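# Assemble the two printed parts into a glue bottle

## Task

Join the two 3D-printed parts so they match the completed glue bottle standing on the stand, and do it quickly.

## Robot and tools

ROBOT. Two Franka FR3 seven-joint arms, left_arm and right_arm, each with a Robotiq 140 two-finger gripper. left_arm's fingers are rigid. right_arm's fingers have a hinge and can fold: a part held in the outer quarter of the pads (near the tips) is squeezed normally, but deeper toward the palm the fingers may wrap, pull the part in, hold a narrow part weakly or not at all, or crush a wide one. Pressing right_arm's fingertips straight down onto a surface folds them easily unless they are fully closed, which can spoil the next grasp. Bases in the scene frame: left_arm at (-0.023, +0.458, 0), right_arm at (-0.015, -0.292, 0), both nearly unrotated.

FRAME. Every pose, target and reported hand position is in the scene frame, in metres: origin on the table surface halfway between the arms' nominal bases, +z up, +x forward over the table, +y toward left_arm. Arm names do not correspond to left or right in images. Reported hand poses may be off by a few centimetres. Gripper axes: fingers point along its +z, and open/close along its y. end_effector_position is the point between the pads when closed; fingertips extend about 33 mm beyond it (only about 9 mm when wide open).

ROW FORMAT (shared by execute_actions and move). One flat list of 20 numbers covering both arms, even if only one moves: left_arm x, y, z, qw, qx, qy, qz, gripper position, force_limit, speed; then the same ten for right_arm. x, y, z is an absolute target position for that gripper (metres, scene frame); qw, qx, qy, qz is an absolute target orientation, w first. The last three per arm are in [-1, 1]. position: +1 fully open (140 mm), about -0.8 pads touch, -1 closes until blocked. force_limit: grip strength after a slow close, roughly 14 N at -1, 40 N at 0, 58 N at +1; faster closes grip much harder (up to about 116 N at speed +1). speed: finger speed, about 30 mm/s at -1, 140 at 0, 250 at +1. Both start at +1. To keep an arm still, resend its last reported pose with an unchanged quaternion and the same gripper numbers each call; a 0 is a real command, not a blank.

TOOLS.
execute_actions(actions, cameras): actions is a list of actions; each action is a list of 1 to 15 rows, one per 1/30 s step, the last row held to fill 15 steps. Each target must lie within 0.6 m of that gripper's current position along each gripper axis or both arms' action is rejected. The controller limits each step to 70 mm and 16 degrees from the measured pose, so one action may fall short; check the "Hand target" line and send the remainder next. An empty actions list returns camera images.
move(target, speed, blend, blocking, cameras): straight-line paths for both grippers to one row or a list of up to 15 rows (absolute poses, no 0.6 m check). speed in m/s, 0.002 to 2, default 0.25 (rotation up to twice that in rad/s, max 2.5). blend in metres rounds corners in a list; 0 stops at each. Total capped at 10 s. No collision avoidance; faster moves lag, stray and hit harder. Gripper changes in later rows apply on arrival. blocking=false returns after about 0.5 s while the move continues; a new move replaces it. Result adds a "move:" line: done, off_target, moving, held, fault, plus limits (paced = clipped, held = steps withheld).
wait(seconds 0 to 10), stop() brakes a running move, zoom_image(camera, region [x0, y0, x1, y1] pixels, max 504 square) on the newest image, clear_fault(arm) for a reported torque or force fault, read_manual(section="licences"), finished_scene() ends the scene irreversibly.
Cameras: cam_high, cam_low, cam_bench, cam_left_wrist, cam_right_wrist, each 896x504.

RESULTS. Hand positions and quaternions per arm, joint positions, torques, external torque estimates, Flange force along the gripper's own axes (contains offsets and held weight), Tool commands. object_status: 0 moving, 1 blocked while opening, 2 blocked while closing (grasp likely), 3 reached target or pads met. After closing with -1, confirm it reads 2. position_measured is in counts: 3 open, 75 about 100 mm, 139 about 60 mm, 200 about 20 mm, 230 pads together. To grip harder, raise force_limit and nudge position (-1 to -0.98); to loosen, open and reclose slowly.

AVOID. Contact force above 40 N on an arm (held weight counts) or joint torque over limits (12 N m on wrist joints, 30 to 35 N m elsewhere) triggers a fault that stops the arm until clear_fault. Joint range or speed overruns also fault. Never let the grippers, housings or wrist cameras touch each other; closing one gripper on the other's fingers counts as a press between arms and can fail the task. Do not slam into fixed or heavy objects, drop parts from height, release moving parts, or leave anything off the table. Avoid hard grips on parts still resting on something, fast swings with a load, and long stretched-out holds (motor heat can brake an arm for 30 to 60 s). Large wrist rotations can swing the elbow. The assembly must stay correct after the robot lets go before finishing.

Each tool is called as name(argument=value, ...) on one line, values as JSON.

## Session

execute_actions(actions=[])

Scene clock: 0.00 s.
left_arm: end_effector_position=(+0.2730, +0.8706, +0.1548) position_measured=3 object_status=3 end_effector_quat_wxyz=(-0.314, -0.411, +0.572, +0.637) | right_arm: end_effector_position=(+0.5053, -0.2475, +0.2189) position_measured=3 object_status=3 end_effector_quat_wxyz=(+0.008, +0.896, -0.440, -0.055)
Joint positions: left_arm=[0.411 0.865 -0.054 -1.599 1.019 1.125 0.372] | right_arm=[0.013 0.018 0 -2.029 0.044 1.943 -0.614]
Joint velocities: within noise
Joint torques (N m): no reading
External joint torques (N m): no reading
Flange force (N): no reading
Hand target: left_arm +0.2730, +0.8706, +0.1548; -0.314, -0.411, +0.572, +0.637 | right_arm +0.5053, -0.2475, +0.2189; +0.008, +0.896, -0.440, -0.055
Tool commands: left_gripper/position=+1.0 left_gripper/force_limit=+1.0 left_gripper/speed=+1.0 right_gripper/position=+1.0 right_gripper/force_limit=+1.0 right_gripper/speed=+1.0

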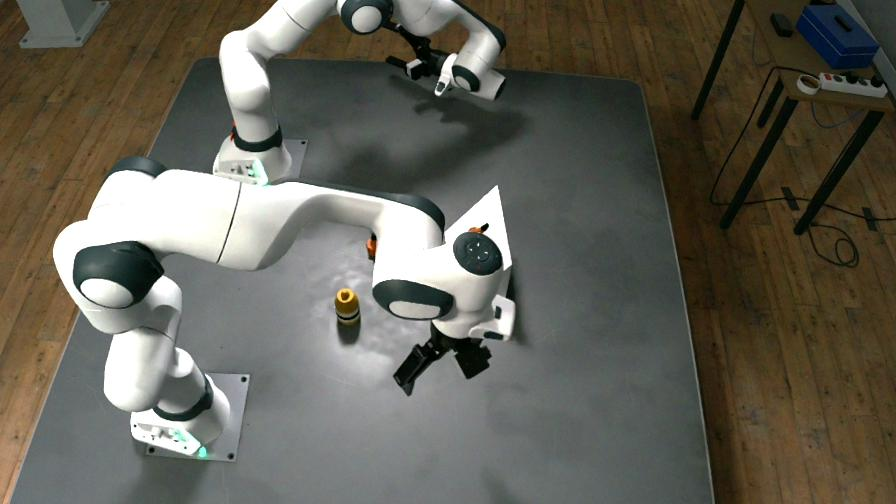

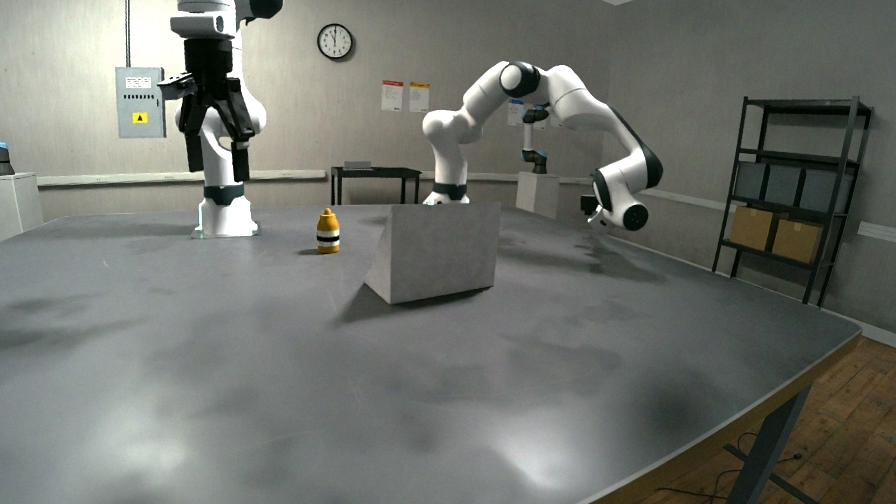

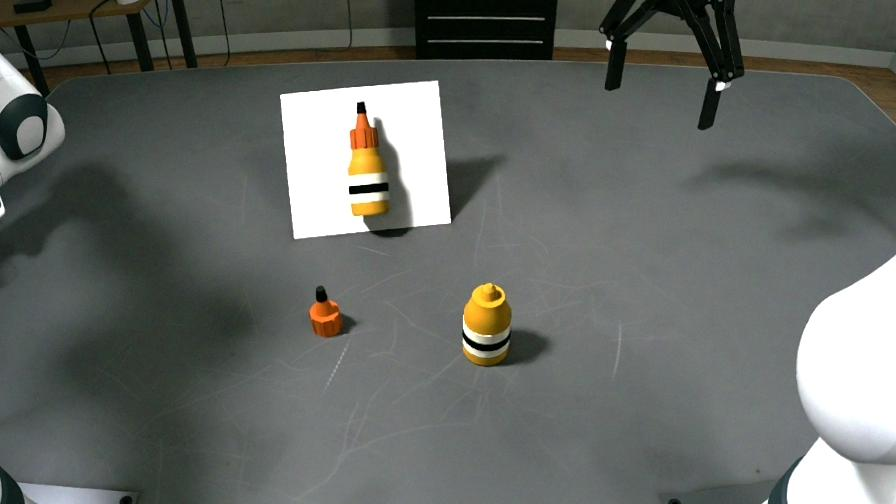

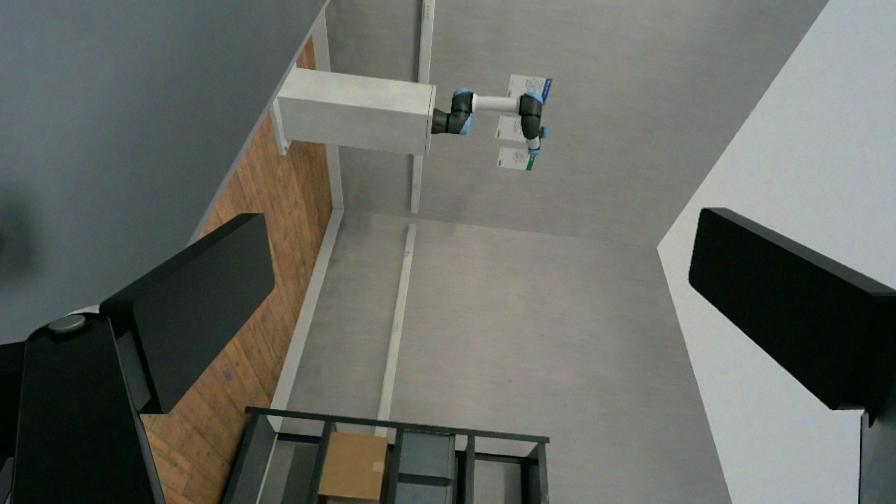

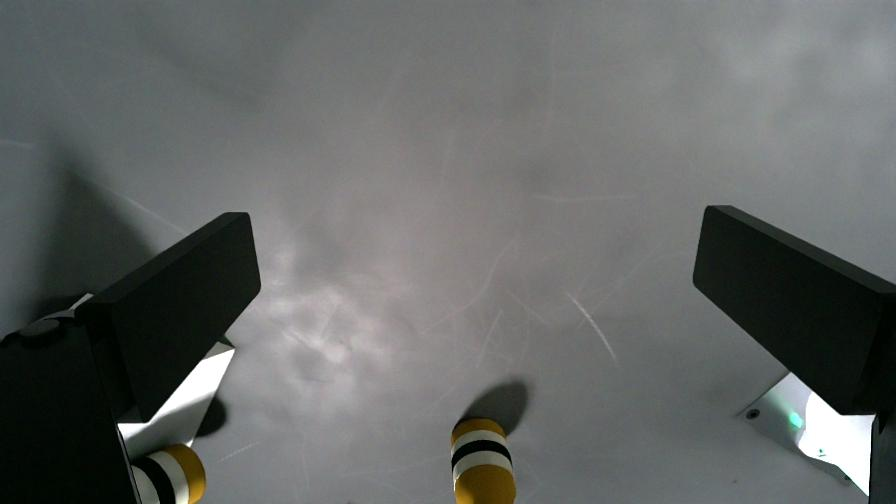

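zoom_image(camera="cam_bench", region=[270, 80, 540, 380])

zoom_image(camera="cam_high", region=[300, 200, 540, 350])

zoom_image(camera="cam_low", region=[280, 180, 520, 320])

Scaled by 1.680 from the camera's 896x504 image, which has a finer 1280x720 frame.

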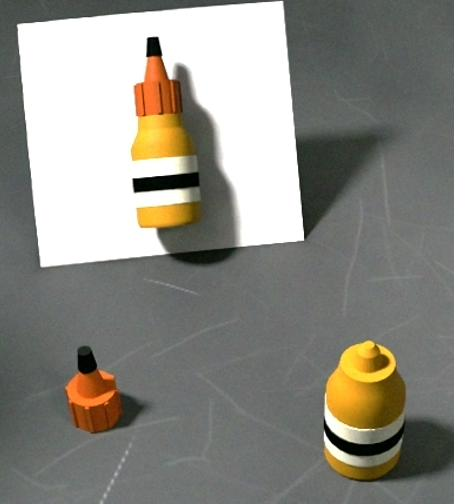

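Scaled by 2.100 from the camera's 896x504 image, which has a finer 1280x720 frame.

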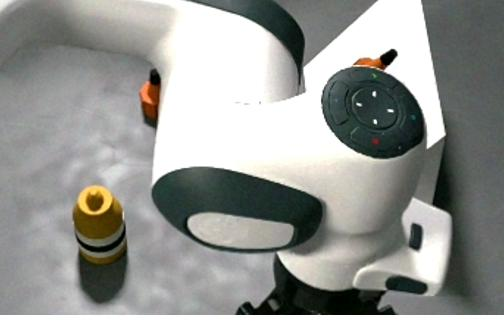

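Scaled by 2.100 from the camera's 896x504 image, which has a finer 1280x720 frame.

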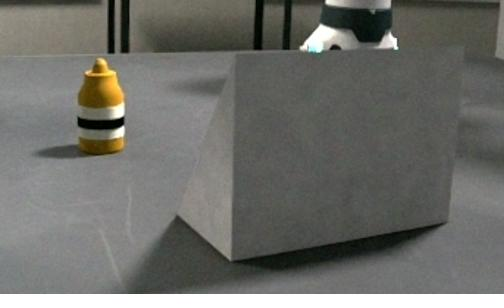

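move(target=[[0.37, 0.52, 0.30, 0, 0.2588, -0.9659, 0, 0.2, -1, -0.5, 0.47, -0.21, 0.20, -0.132, 0.867, -0.364, -0.316, 1, 1, 1], [0.314, 0.182, 0.22, 0, 0.2588, -0.9659, 0, 0.2, -1, -0.5, 0.47, -0.21, 0.20, -0.132, 0.867, -0.364, -0.316, 1, 1, 1]], speed=0.6, blend=0.1, cameras=["all"])

Scene clock: 9.30 s.
left_arm: end_effector_position=(+0.3130, +0.1837, +0.2186) position_measured=104 object_status=3 end_effector_quat_wxyz=(-0.001, -0.254, +0.967, +0.002) | right_arm: end_effector_position=(+0.4703, -0.2109, +0.1994) position_measured=3 object_status=3 end_effector_quat_wxyz=(-0.130, +0.866, -0.366, -0.314)
Joint positions: left_arm=[0.074 -0.451 -0.714 -2.421 -0.325 2.043 0.634] | right_arm=[-0.163 0.332 0.01 -1.744 0.416 1.511 -0.971]
Joint velocities: left_arm=[0.001 0 0.001 -0.001 -0.001 0 -0.007] | right_arm=[within noise]
Joint torques (N m): left_arm=[0.22 -11.58 7.05 22.97 0.22 2.47 -0.04] | right_arm=[-0.7 -41.26 1.05 23.87 2.03 0.43 -0.16]
External joint torques (N m): left_arm=[0.18 -0.79 -0.68 0 -0.45 -0.03 -0.04] | right_arm=[-0.75 0 0.27 1.2 0.44 -0.24 -0.14]
Flange force (N): left_arm=[2.1 1.4 -0.2] | right_arm=[2.5 -3.0 -4.6]
Hand target: left_arm +0.3140, +0.1820, +0.2200; +0.000, -0.259, +0.966, +0.000 | right_arm +0.4700, -0.2100, +0.2000; -0.132, +0.866, -0.364, -0.316
Off the commanded pose: left_arm 0.002 m, 1 deg | right_arm 0.001 m, 0 deg.
move: done; limits=paced
camera_calibration:
cam_left_wrist: T_world_to_cam=[[-0.485491, 0.87416, -0.0119271, 0.00346184], [0.813334, 0.456628, 0.360527, -0.417647], [0.320605, 0.165332, -0.932673, 0.214962], [0, 0, 0, 1]] pos_world=[0.272449, 0.152143, 0.351103]
cam_right_wrist: T_world_to_cam=[[-0.724946, -0.688779, 0.00609858, 0.204515], [-0.320688, 0.345335, 0.881988, 0.0447123], [-0.609601, 0.637438, -0.471232, 0.65909], [0, 0, 0, 1]] pos_world=[0.564383, -0.294704, 0.269901]

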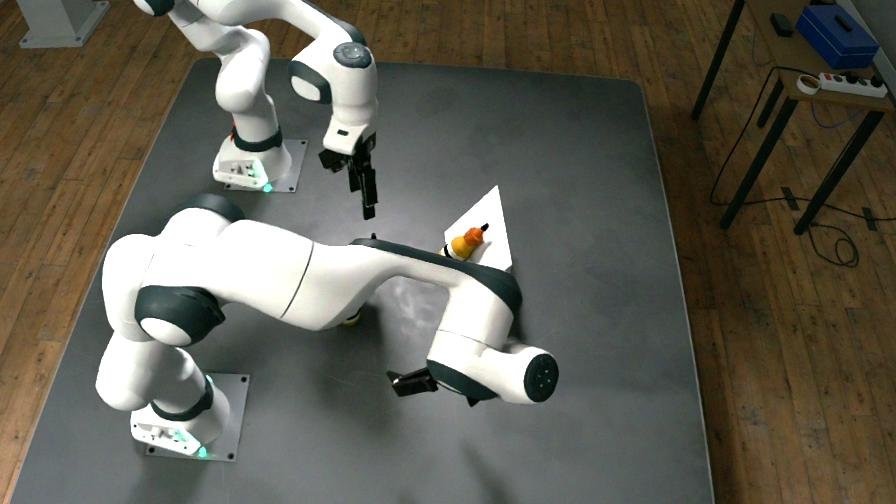

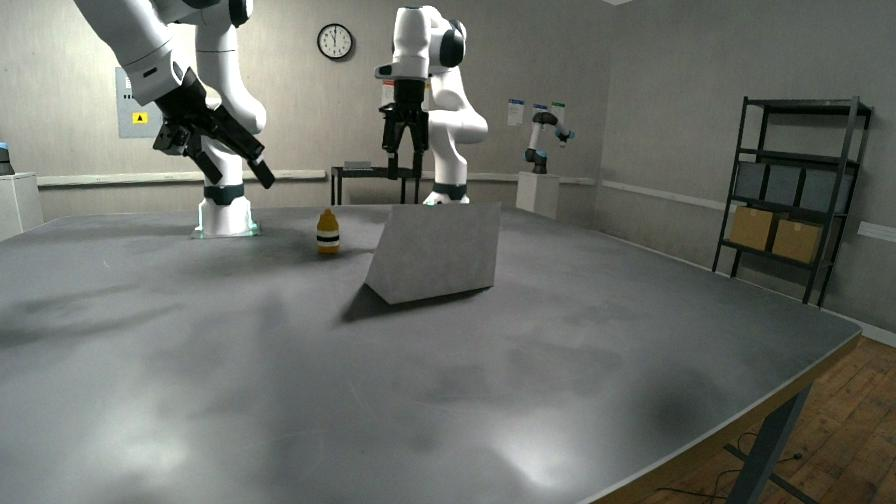

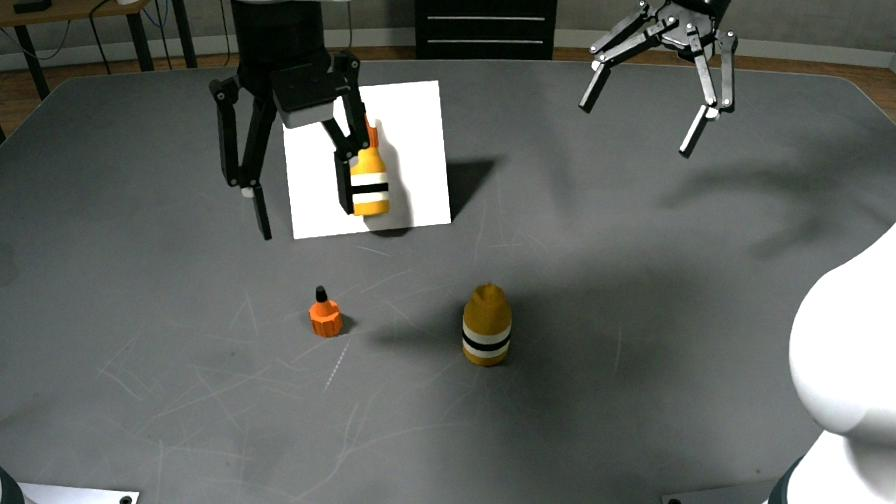

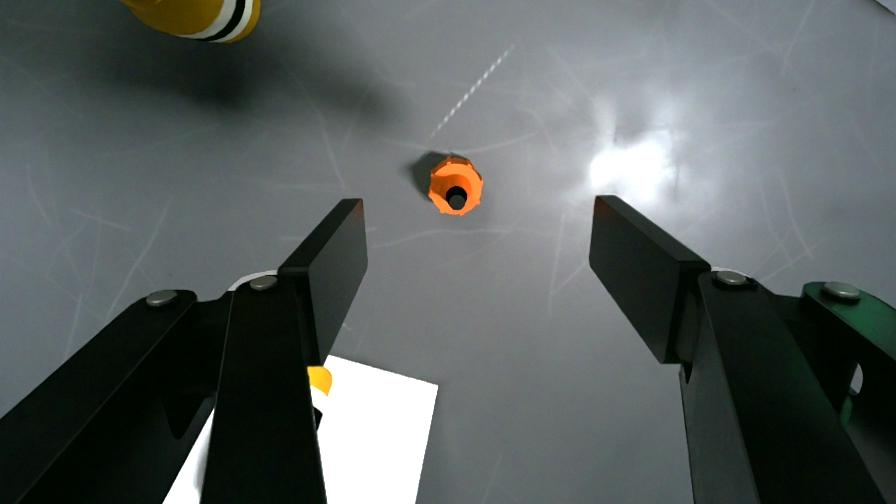

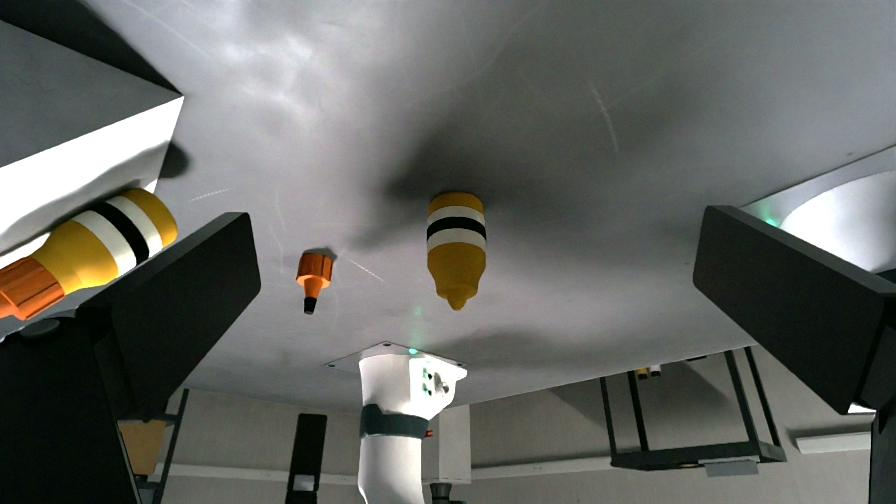

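move(target=[0.3360, 0.1895, 0.105, 0, 0.2588, -0.9659, 0, 0.2, -1, -0.5, 0.47, -0.21, 0.20, -0.132, 0.867, -0.364, -0.316, 1, 1, 1], speed=0.25, cameras=["cam_left_wrist", "cam_bench"])

Scene clock: 12.37 s.
left_arm: end_effector_position=(+0.3343, +0.1904, +0.1044) position_measured=104 object_status=3 end_effector_quat_wxyz=(-0.002, -0.256, +0.967, +0.001) | right_arm: end_effector_position=(+0.4703, -0.2109, +0.1994) position_measured=3 object_status=3 end_effector_quat_wxyz=(-0.130, +0.866, -0.366, -0.314)
Joint positions: left_arm=[0.202 -0.186 -0.866 -2.537 -0.213 2.4 0.568] | right_arm=[-0.163 0.332 0.01 -1.744 0.416 1.511 -0.971]
Joint velocities: left_arm=[0 0 0 -0.001 0.001 0.001 -0.008] | right_arm=[within noise]
Joint torques (N m): left_arm=[0.18 -14.22 3 20.7 0.63 2.68 -0.06] | right_arm=[-0.72 -41.31 1.1 23.97 2.04 0.43 -0.17]
External joint torques (N m): left_arm=[0.19 0.26 -0.63 -0.02 0.13 0.19 -0.06] | right_arm=[-0.99 0.06 0.13 1.24 0.43 -0.25 -0.15]
Flange force (N): left_arm=[-0.7 -3.0 2.8] | right_arm=[2.9 -2.9 -4.9]
Hand target: left_arm +0.3360, +0.1895, +0.1050; +0.000, -0.259, +0.966, +0.000 | right_arm +0.4700, -0.2100, +0.2000; -0.132, +0.866, -0.364, -0.316
Off the commanded pose: left_arm 0.002 m, 0 deg | right_arm 0.001 m, 0 deg.
move: done
camera_calibration:
cam_left_wrist: T_world_to_cam=[[-0.488914, 0.872213, -0.0144048, 0.00831773], [0.811788, 0.460964, 0.358486, -0.396938], [0.319316, 0.163575, -0.933424, 0.101326], [0, 0, 0, 1]] pos_world=[0.293942, 0.159145, 0.236997]
Images, in order (width x height): cam_bench 896x504, cam_left_wrist 896x504.

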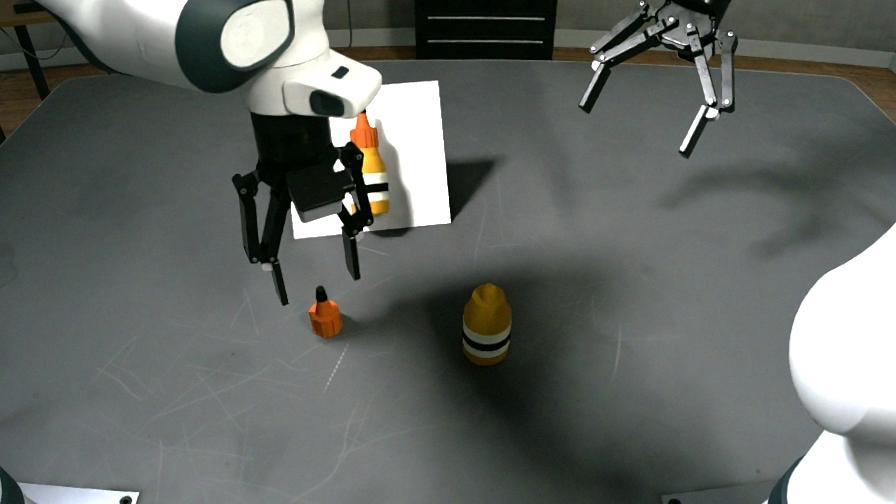

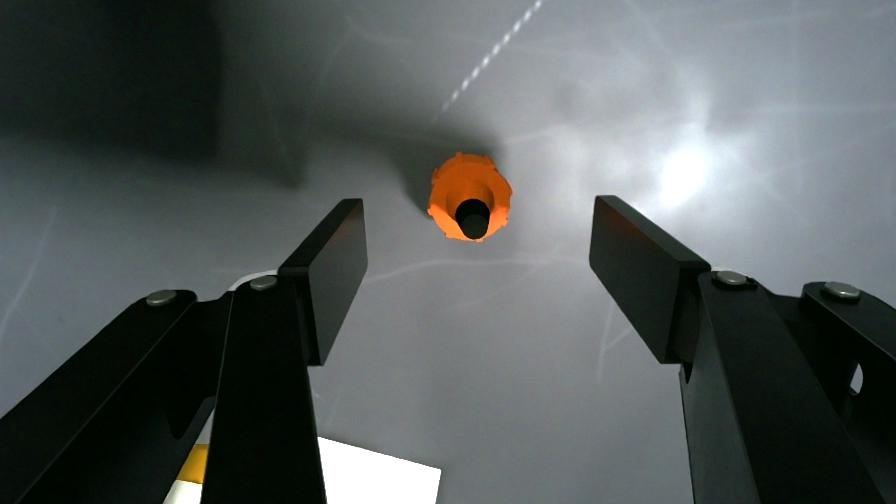

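move(target=[0.3390, 0.1930, 0.055, 0, 0.2588, -0.9659, 0, 0.2, -1, -0.5, 0.47, -0.21, 0.20, -0.132, 0.867, -0.364, -0.316, 1, 1, 1], speed=0.15, cameras=["cam_left_wrist", "cam_bench", "cam_right_wrist"])

zoom_image(camera="cam_bench", region=[200, 160, 400, 380])

zoom_image(camera="cam_right_wrist", region=[240, 160, 500, 360])

Scene clock: 16.03 s.
left_arm: end_effector_position=(+0.3374, +0.1944, +0.0544) position_measured=104 object_status=3 end_effector_quat_wxyz=(-0.002, -0.256, +0.967, +0.001) | right_arm: end_effector_position=(+0.4703, -0.2109, +0.1994) position_measured=3 object_status=3 end_effector_quat_wxyz=(-0.130, +0.866, -0.366, -0.314)
Joint positions: left_arm=[0.256 -0.011 -0.901 -2.569 -0.018 2.558 0.435] | right_arm=[-0.163 0.332 0.01 -1.744 0.416 1.511 -0.971]
Joint velocities: left_arm=[0 0 0 0 0.001 0 -0.006] | right_arm=[within noise]
Joint torques (N m): left_arm=[-0.26 -16.81 0.1 19.06 0.52 2.67 -0.2] | right_arm=[-0.68 -41.26 1.08 23.95 2.03 0.43 -0.17]
External joint torques (N m): left_arm=[-0.23 0.39 -0.09 -0.09 0.11 0.16 -0.2] | right_arm=[-0.71 0.14 0.32 1.22 0.44 -0.25 -0.15]
Flange force (N): left_arm=[-0.3 -2.6 3.3] | right_arm=[2.9 -3.3 -4.7]
Hand target: left_arm +0.3390, +0.1930, +0.0550; +0.000, -0.259, +0.966, +0.000 | right_arm +0.4700, -0.2100, +0.2000; -0.132, +0.866, -0.364, -0.316
Off the commanded pose: left_arm 0.002 m, 0 deg | right_arm 0.001 m, 0 deg.
move: done
camera_calibration:
cam_left_wrist: T_world_to_cam=[[-0.489202, 0.872062, -0.0137961, 0.00575659], [0.811539, 0.460931, 0.35909, -0.383443], [0.319508, 0.164472, -0.933201, 0.0527519], [0, 0, 0, 1]] pos_world=[0.297141, 0.163045, 0.186998]
cam_right_wrist: T_world_to_cam=[[-0.724922, -0.688804, 0.00603866, 0.20451], [-0.320737, 0.345288, 0.881989, 0.0447262], [-0.609602, 0.637436, -0.471232, 0.65909], [0, 0, 0, 1]] pos_world=[0.564382, -0.294704, 0.269901]
Images, in order (width x height): cam_bench 896x504, cam_left_wrist 896x504, cam_right_wrist 896x504.

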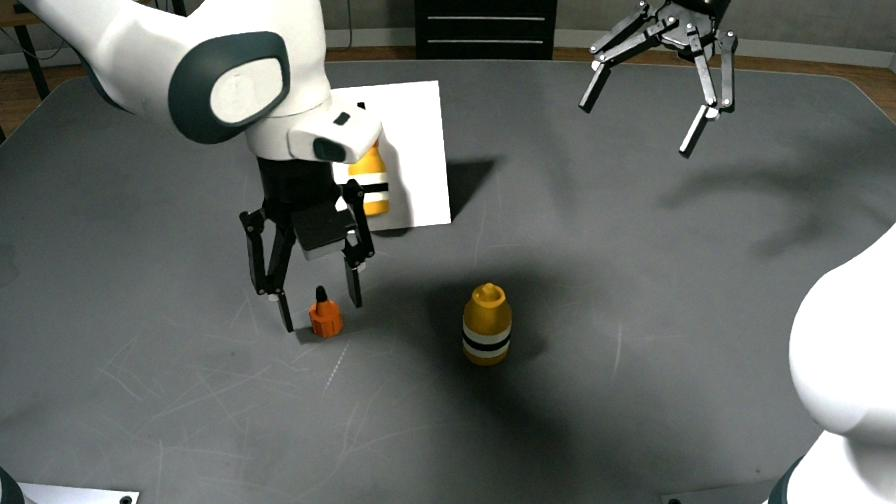

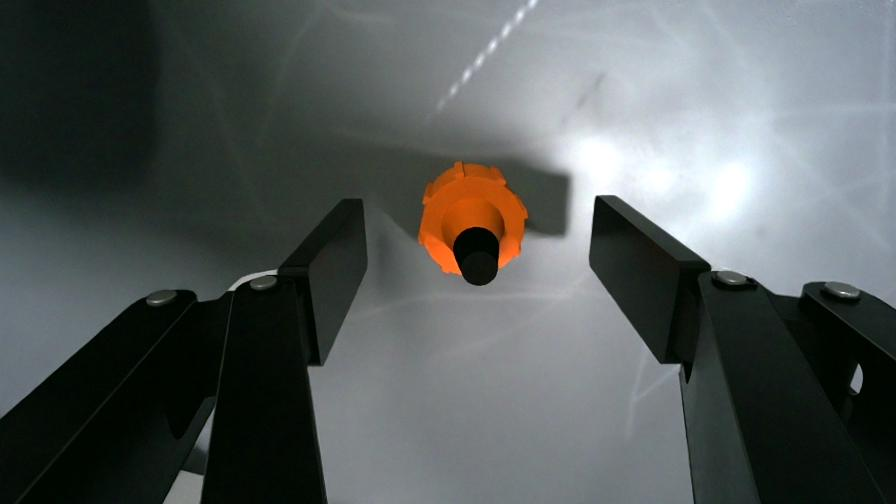

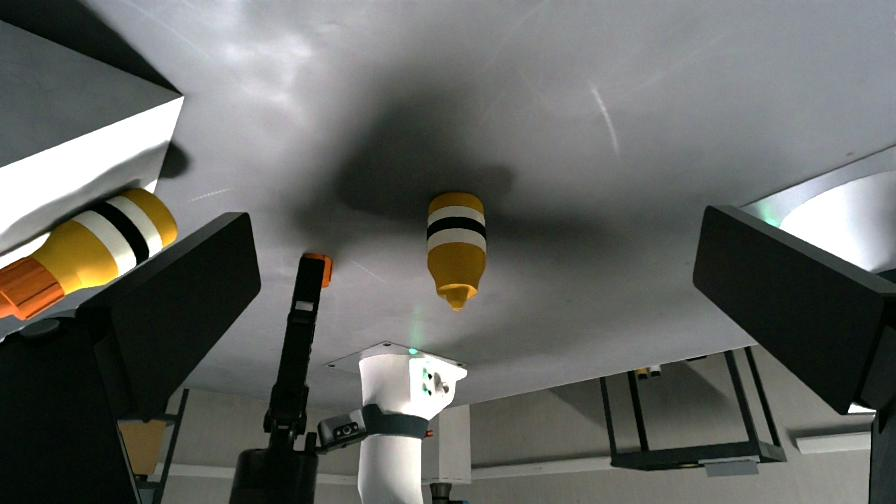

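Scaled by 2.291 from the camera's 896x504 image, which has a finer 1280x720 frame.

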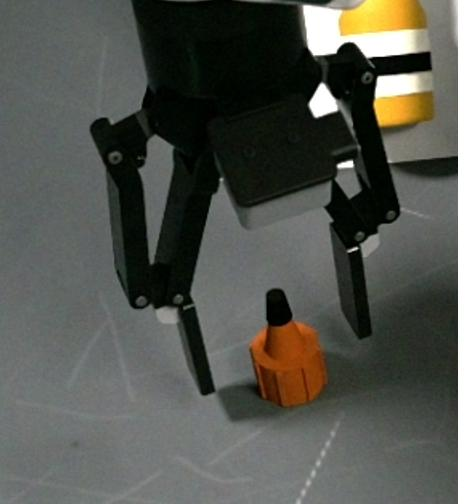

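Scaled by 1.938 from the camera's 896x504 image, which has a finer 1280x720 frame.

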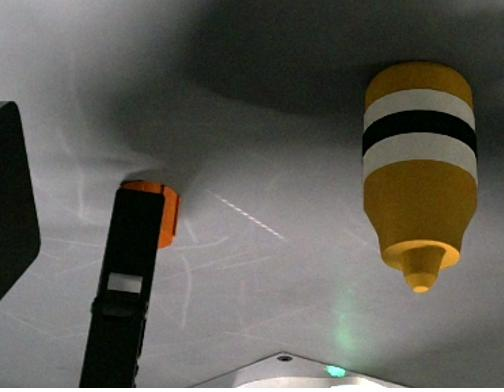

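move(target=[[0.3362, 0.1908, 0.0475, 0, 0.2588, -0.9659, 0, 0.2, -1, -0.5, 0.47, -0.21, 0.20, -0.132, 0.867, -0.364, -0.316, 1, 1, 1], [0.3362, 0.1908, 0.0475, 0, 0.2588, -0.9659, 0, -1, -0.1, -1, 0.47, -0.21, 0.20, -0.132, 0.867, -0.364, -0.316, 1, 1, 1]], speed=0.1, cameras=["cam_left_wrist", "cam_bench", "cam_right_wrist"])

zoom_image(camera="cam_bench", region=[200, 160, 400, 380])

zoom_image(camera="cam_left_wrist", region=[330, 130, 630, 330])

Scene clock: 21.37 s.
left_arm: end_effector_position=(+0.3364, +0.1915, +0.0479) position_measured=175 object_status=0 end_effector_quat_wxyz=(-0.001, -0.258, +0.966, +0.000) | right_arm: end_effector_position=(+0.4703, -0.2109, +0.1994) position_measured=3 object_status=3 end_effector_quat_wxyz=(-0.130, +0.866, -0.366, -0.314)
Joint positions: left_arm=[0.254 0.016 -0.901 -2.572 0.022 2.58 0.396] | right_arm=[-0.163 0.332 0.01 -1.744 0.416 1.511 -0.971]
Joint torques (N m): left_arm=[-0.56 -16.56 -0.46 17.07 0.5 2.65 -0.18] | right_arm=[-0.73 -41.3 1.09 23.94 2.06 0.43 -0.14]
External joint torques (N m): left_arm=[-0.51 1.12 -0.07 -1.88 0.11 0.12 -0.18] | right_arm=[-0.68 -0.03 0.4 1.27 0.47 -0.26 -0.12]
Flange force (N): left_arm=[0.0 0.0 0.0] | right_arm=[2.5 -3.3 -4.7]
Hand target: left_arm +0.3362, +0.1908, +0.0475; +0.000, -0.259, +0.966, +0.000 | right_arm +0.4700, -0.2100, +0.2000; -0.132, +0.866, -0.364, -0.316
Off the commanded pose: left_arm 0.001 m, 0 deg | right_arm 0.001 m, 0 deg.
move: done
camera_calibration:
cam_left_wrist: T_world_to_cam=[[-0.491726, 0.870601, -0.0161024, 0.00895106], [0.809184, 0.463711, 0.360824, -0.378737], [0.321601, 0.164397, -0.932495, 0.0467511], [0, 0, 0, 1]] pos_world=[0.295834, 0.160146, 0.180397]
cam_right_wrist: T_world_to_cam=[[-0.724922, -0.688804, 0.00603866, 0.20451], [-0.320737, 0.345288, 0.881989, 0.0447262], [-0.609602, 0.637436, -0.471232, 0.65909], [0, 0, 0, 1]] pos_world=[0.564382, -0.294704, 0.269901]
Images, in order (width x height): cam_bench 896x504, cam_left_wrist 896x504, cam_right_wrist 896x504.

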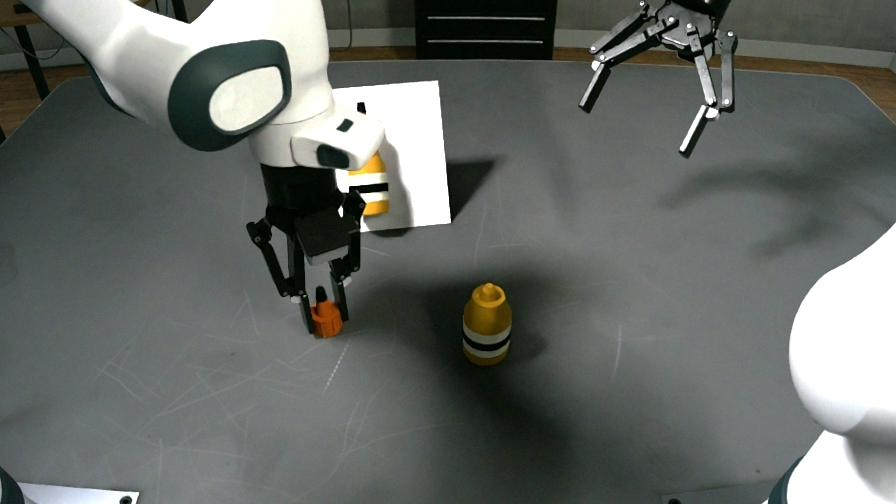

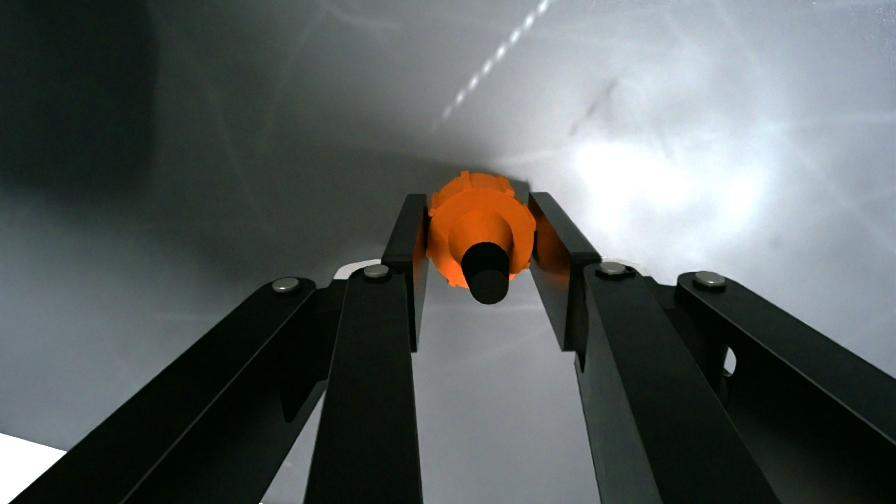

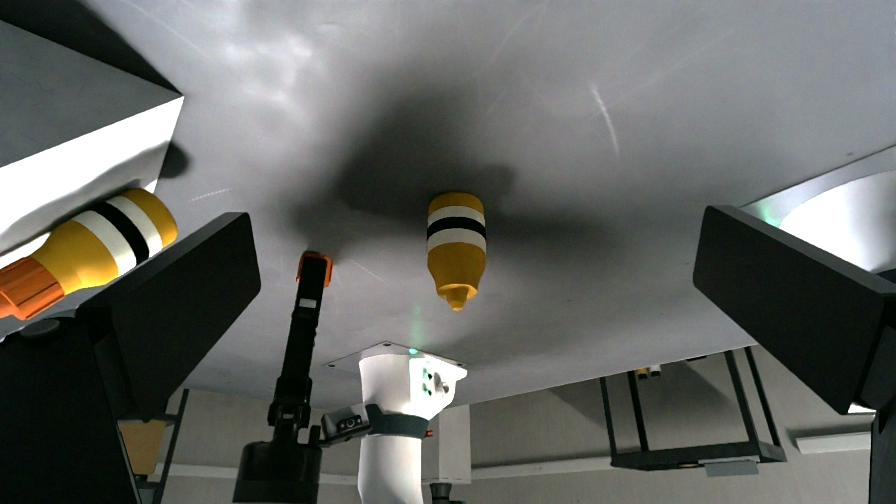

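Scaled by 2.291 from the camera's 896x504 image, which has a finer 1280x720 frame.

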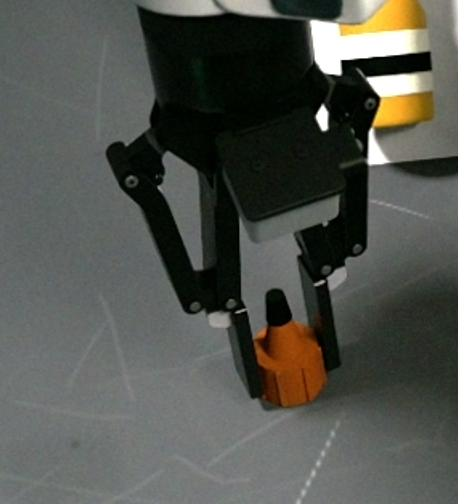

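Scaled by 1.680 from the camera's 896x504 image, which has a finer 1280x720 frame.

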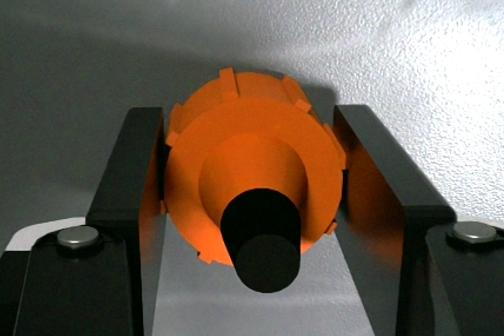

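move(target=[[0.3362, 0.1908, 0.19, 0, 0.2588, -0.9659, 0, -1, -0.1, -1, 0.47, -0.21, 0.20, -0.132, 0.867, -0.364, -0.316, 1, 1, 1], [0.305, 0.02, 0.20, 0, 0.2588, -0.9659, 0, -1, -0.1, -1, 0.47, -0.21, 0.20, -0.132, 0.867, -0.364, -0.316, 1, 1, 1]], speed=0.2, blend=0.05, cameras=["all"])

zoom_image(camera="cam_bench", region=[360, 120, 600, 390])

zoom_image(camera="cam_right_wrist", region=[320, 160, 600, 400])

zoom_image(camera="cam_left_wrist", region=[280, 0, 680, 330])

Scene clock: 25.83 s.
left_arm: end_effector_position=(+0.3048, +0.0196, +0.1997) position_measured=175 object_status=2 end_effector_quat_wxyz=(-0.001, -0.256, +0.967, -0.001) | right_arm: end_effector_position=(+0.4703, -0.2109, +0.1994) position_measured=3 object_status=3 end_effector_quat_wxyz=(-0.130, +0.866, -0.366, -0.314)
Joint positions: left_arm=[0.152 0.035 -1.1 -2.103 0.034 2.121 0.1] | right_arm=[-0.163 0.332 0.01 -1.744 0.416 1.511 -0.971]
Joint velocities: left_arm=[0 -0.001 -0.001 -0.001 0 0 -0.008] | right_arm=[within noise]
Joint torques (N m): left_arm=[-0.61 -15.88 -1.22 24 0.74 2.43 -0.04] | right_arm=[-0.66 -41.23 1.07 24.04 2.05 0.44 -0.17]
External joint torques (N m): left_arm=[-0.58 0.26 -0.21 0.14 0.11 -0.13 -0.04] | right_arm=[-0.65 0.2 0.33 1.28 0.46 -0.25 -0.15]
Flange force (N): left_arm=[0.4 -4.1 0.7] | right_arm=[3.1 -3.7 -4.9]
Hand target: left_arm +0.3050, +0.0200, +0.2000; +0.000, -0.259, +0.966, +0.000 | right_arm +0.4700, -0.2100, +0.2000; -0.132, +0.866, -0.364, -0.316
Off the commanded pose: left_arm 0.001 m, 0 deg | right_arm 0.001 m, 0 deg.
move: done
camera_calibration:
cam_left_wrist: T_world_to_cam=[[-0.488219, 0.872499, -0.0196864, 0.145132], [0.810547, 0.461683, 0.360365, -0.328497], [0.323507, 0.15998, -0.932604, 0.2262], [0, 0, 0, 1]] pos_world=[0.263941, -0.0111537, 0.332191]
cam_right_wrist: T_world_to_cam=[[-0.724922, -0.688804, 0.00603866, 0.20451], [-0.320737, 0.345288, 0.881989, 0.0447262], [-0.609602, 0.637436, -0.471232, 0.65909], [0, 0, 0, 1]] pos_world=[0.564382, -0.294704, 0.269901]

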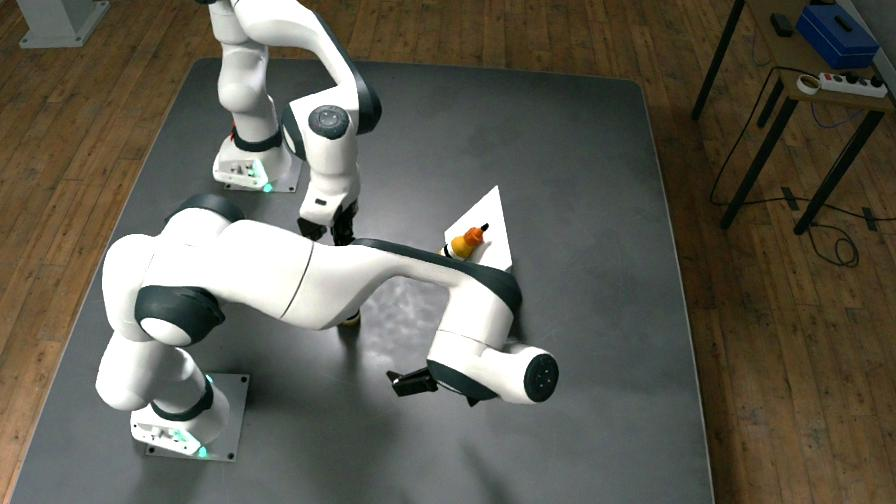

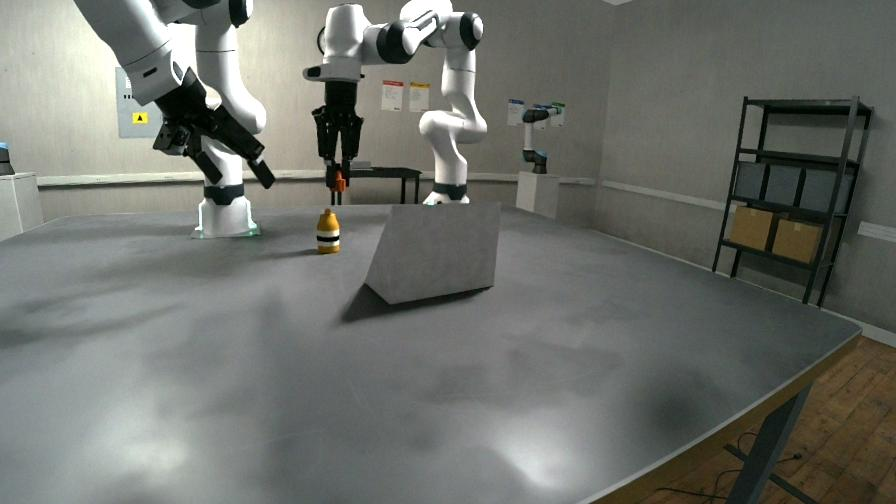

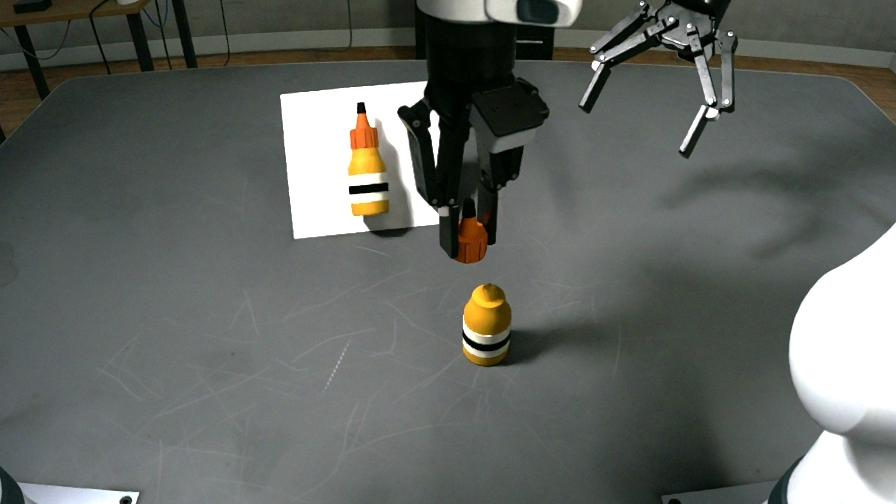

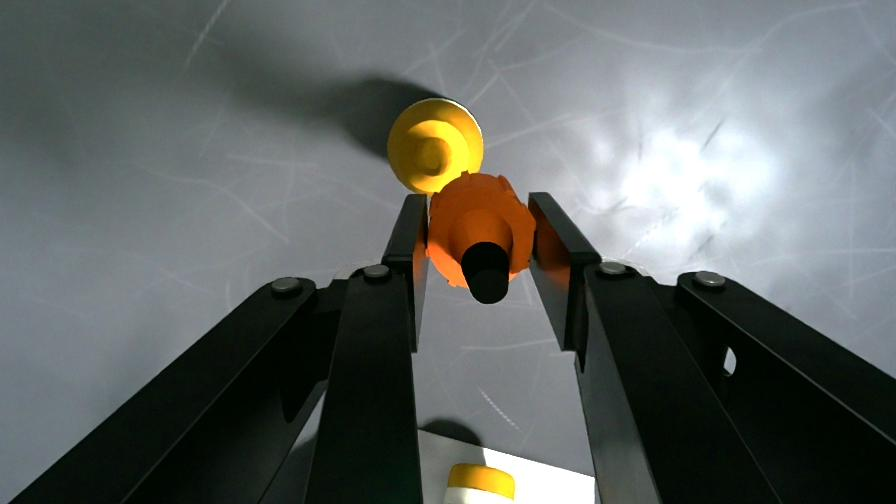

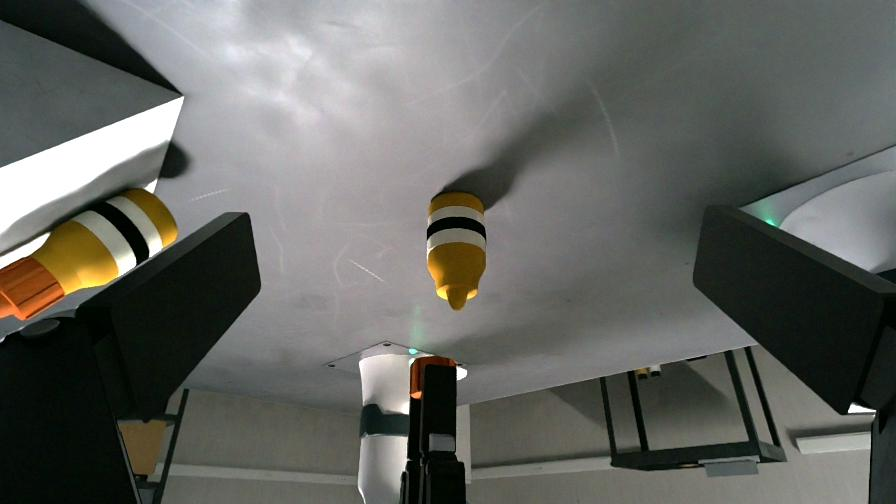

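Scaled by 1.867 from the camera's 896x504 image, which has a finer 1280x720 frame.

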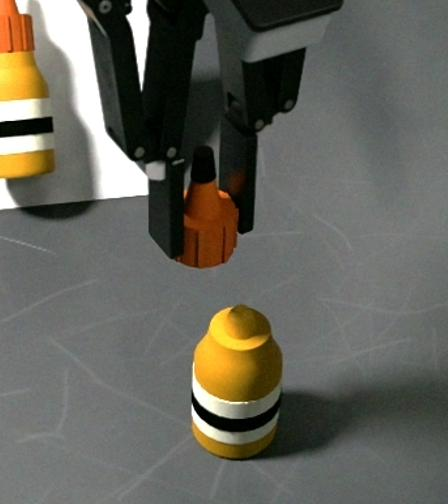

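Scaled by 1.800 from the camera's 896x504 image, which has a finer 1280x720 frame.

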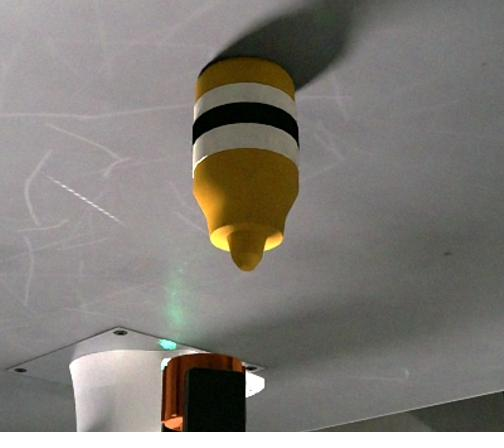

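Scaled by 1.260 from the camera's 896x504 image, which has a finer 1280x720 frame.

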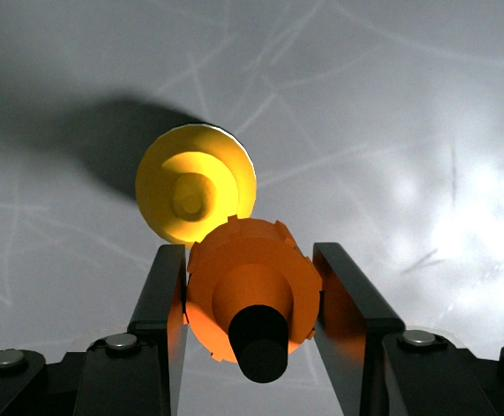

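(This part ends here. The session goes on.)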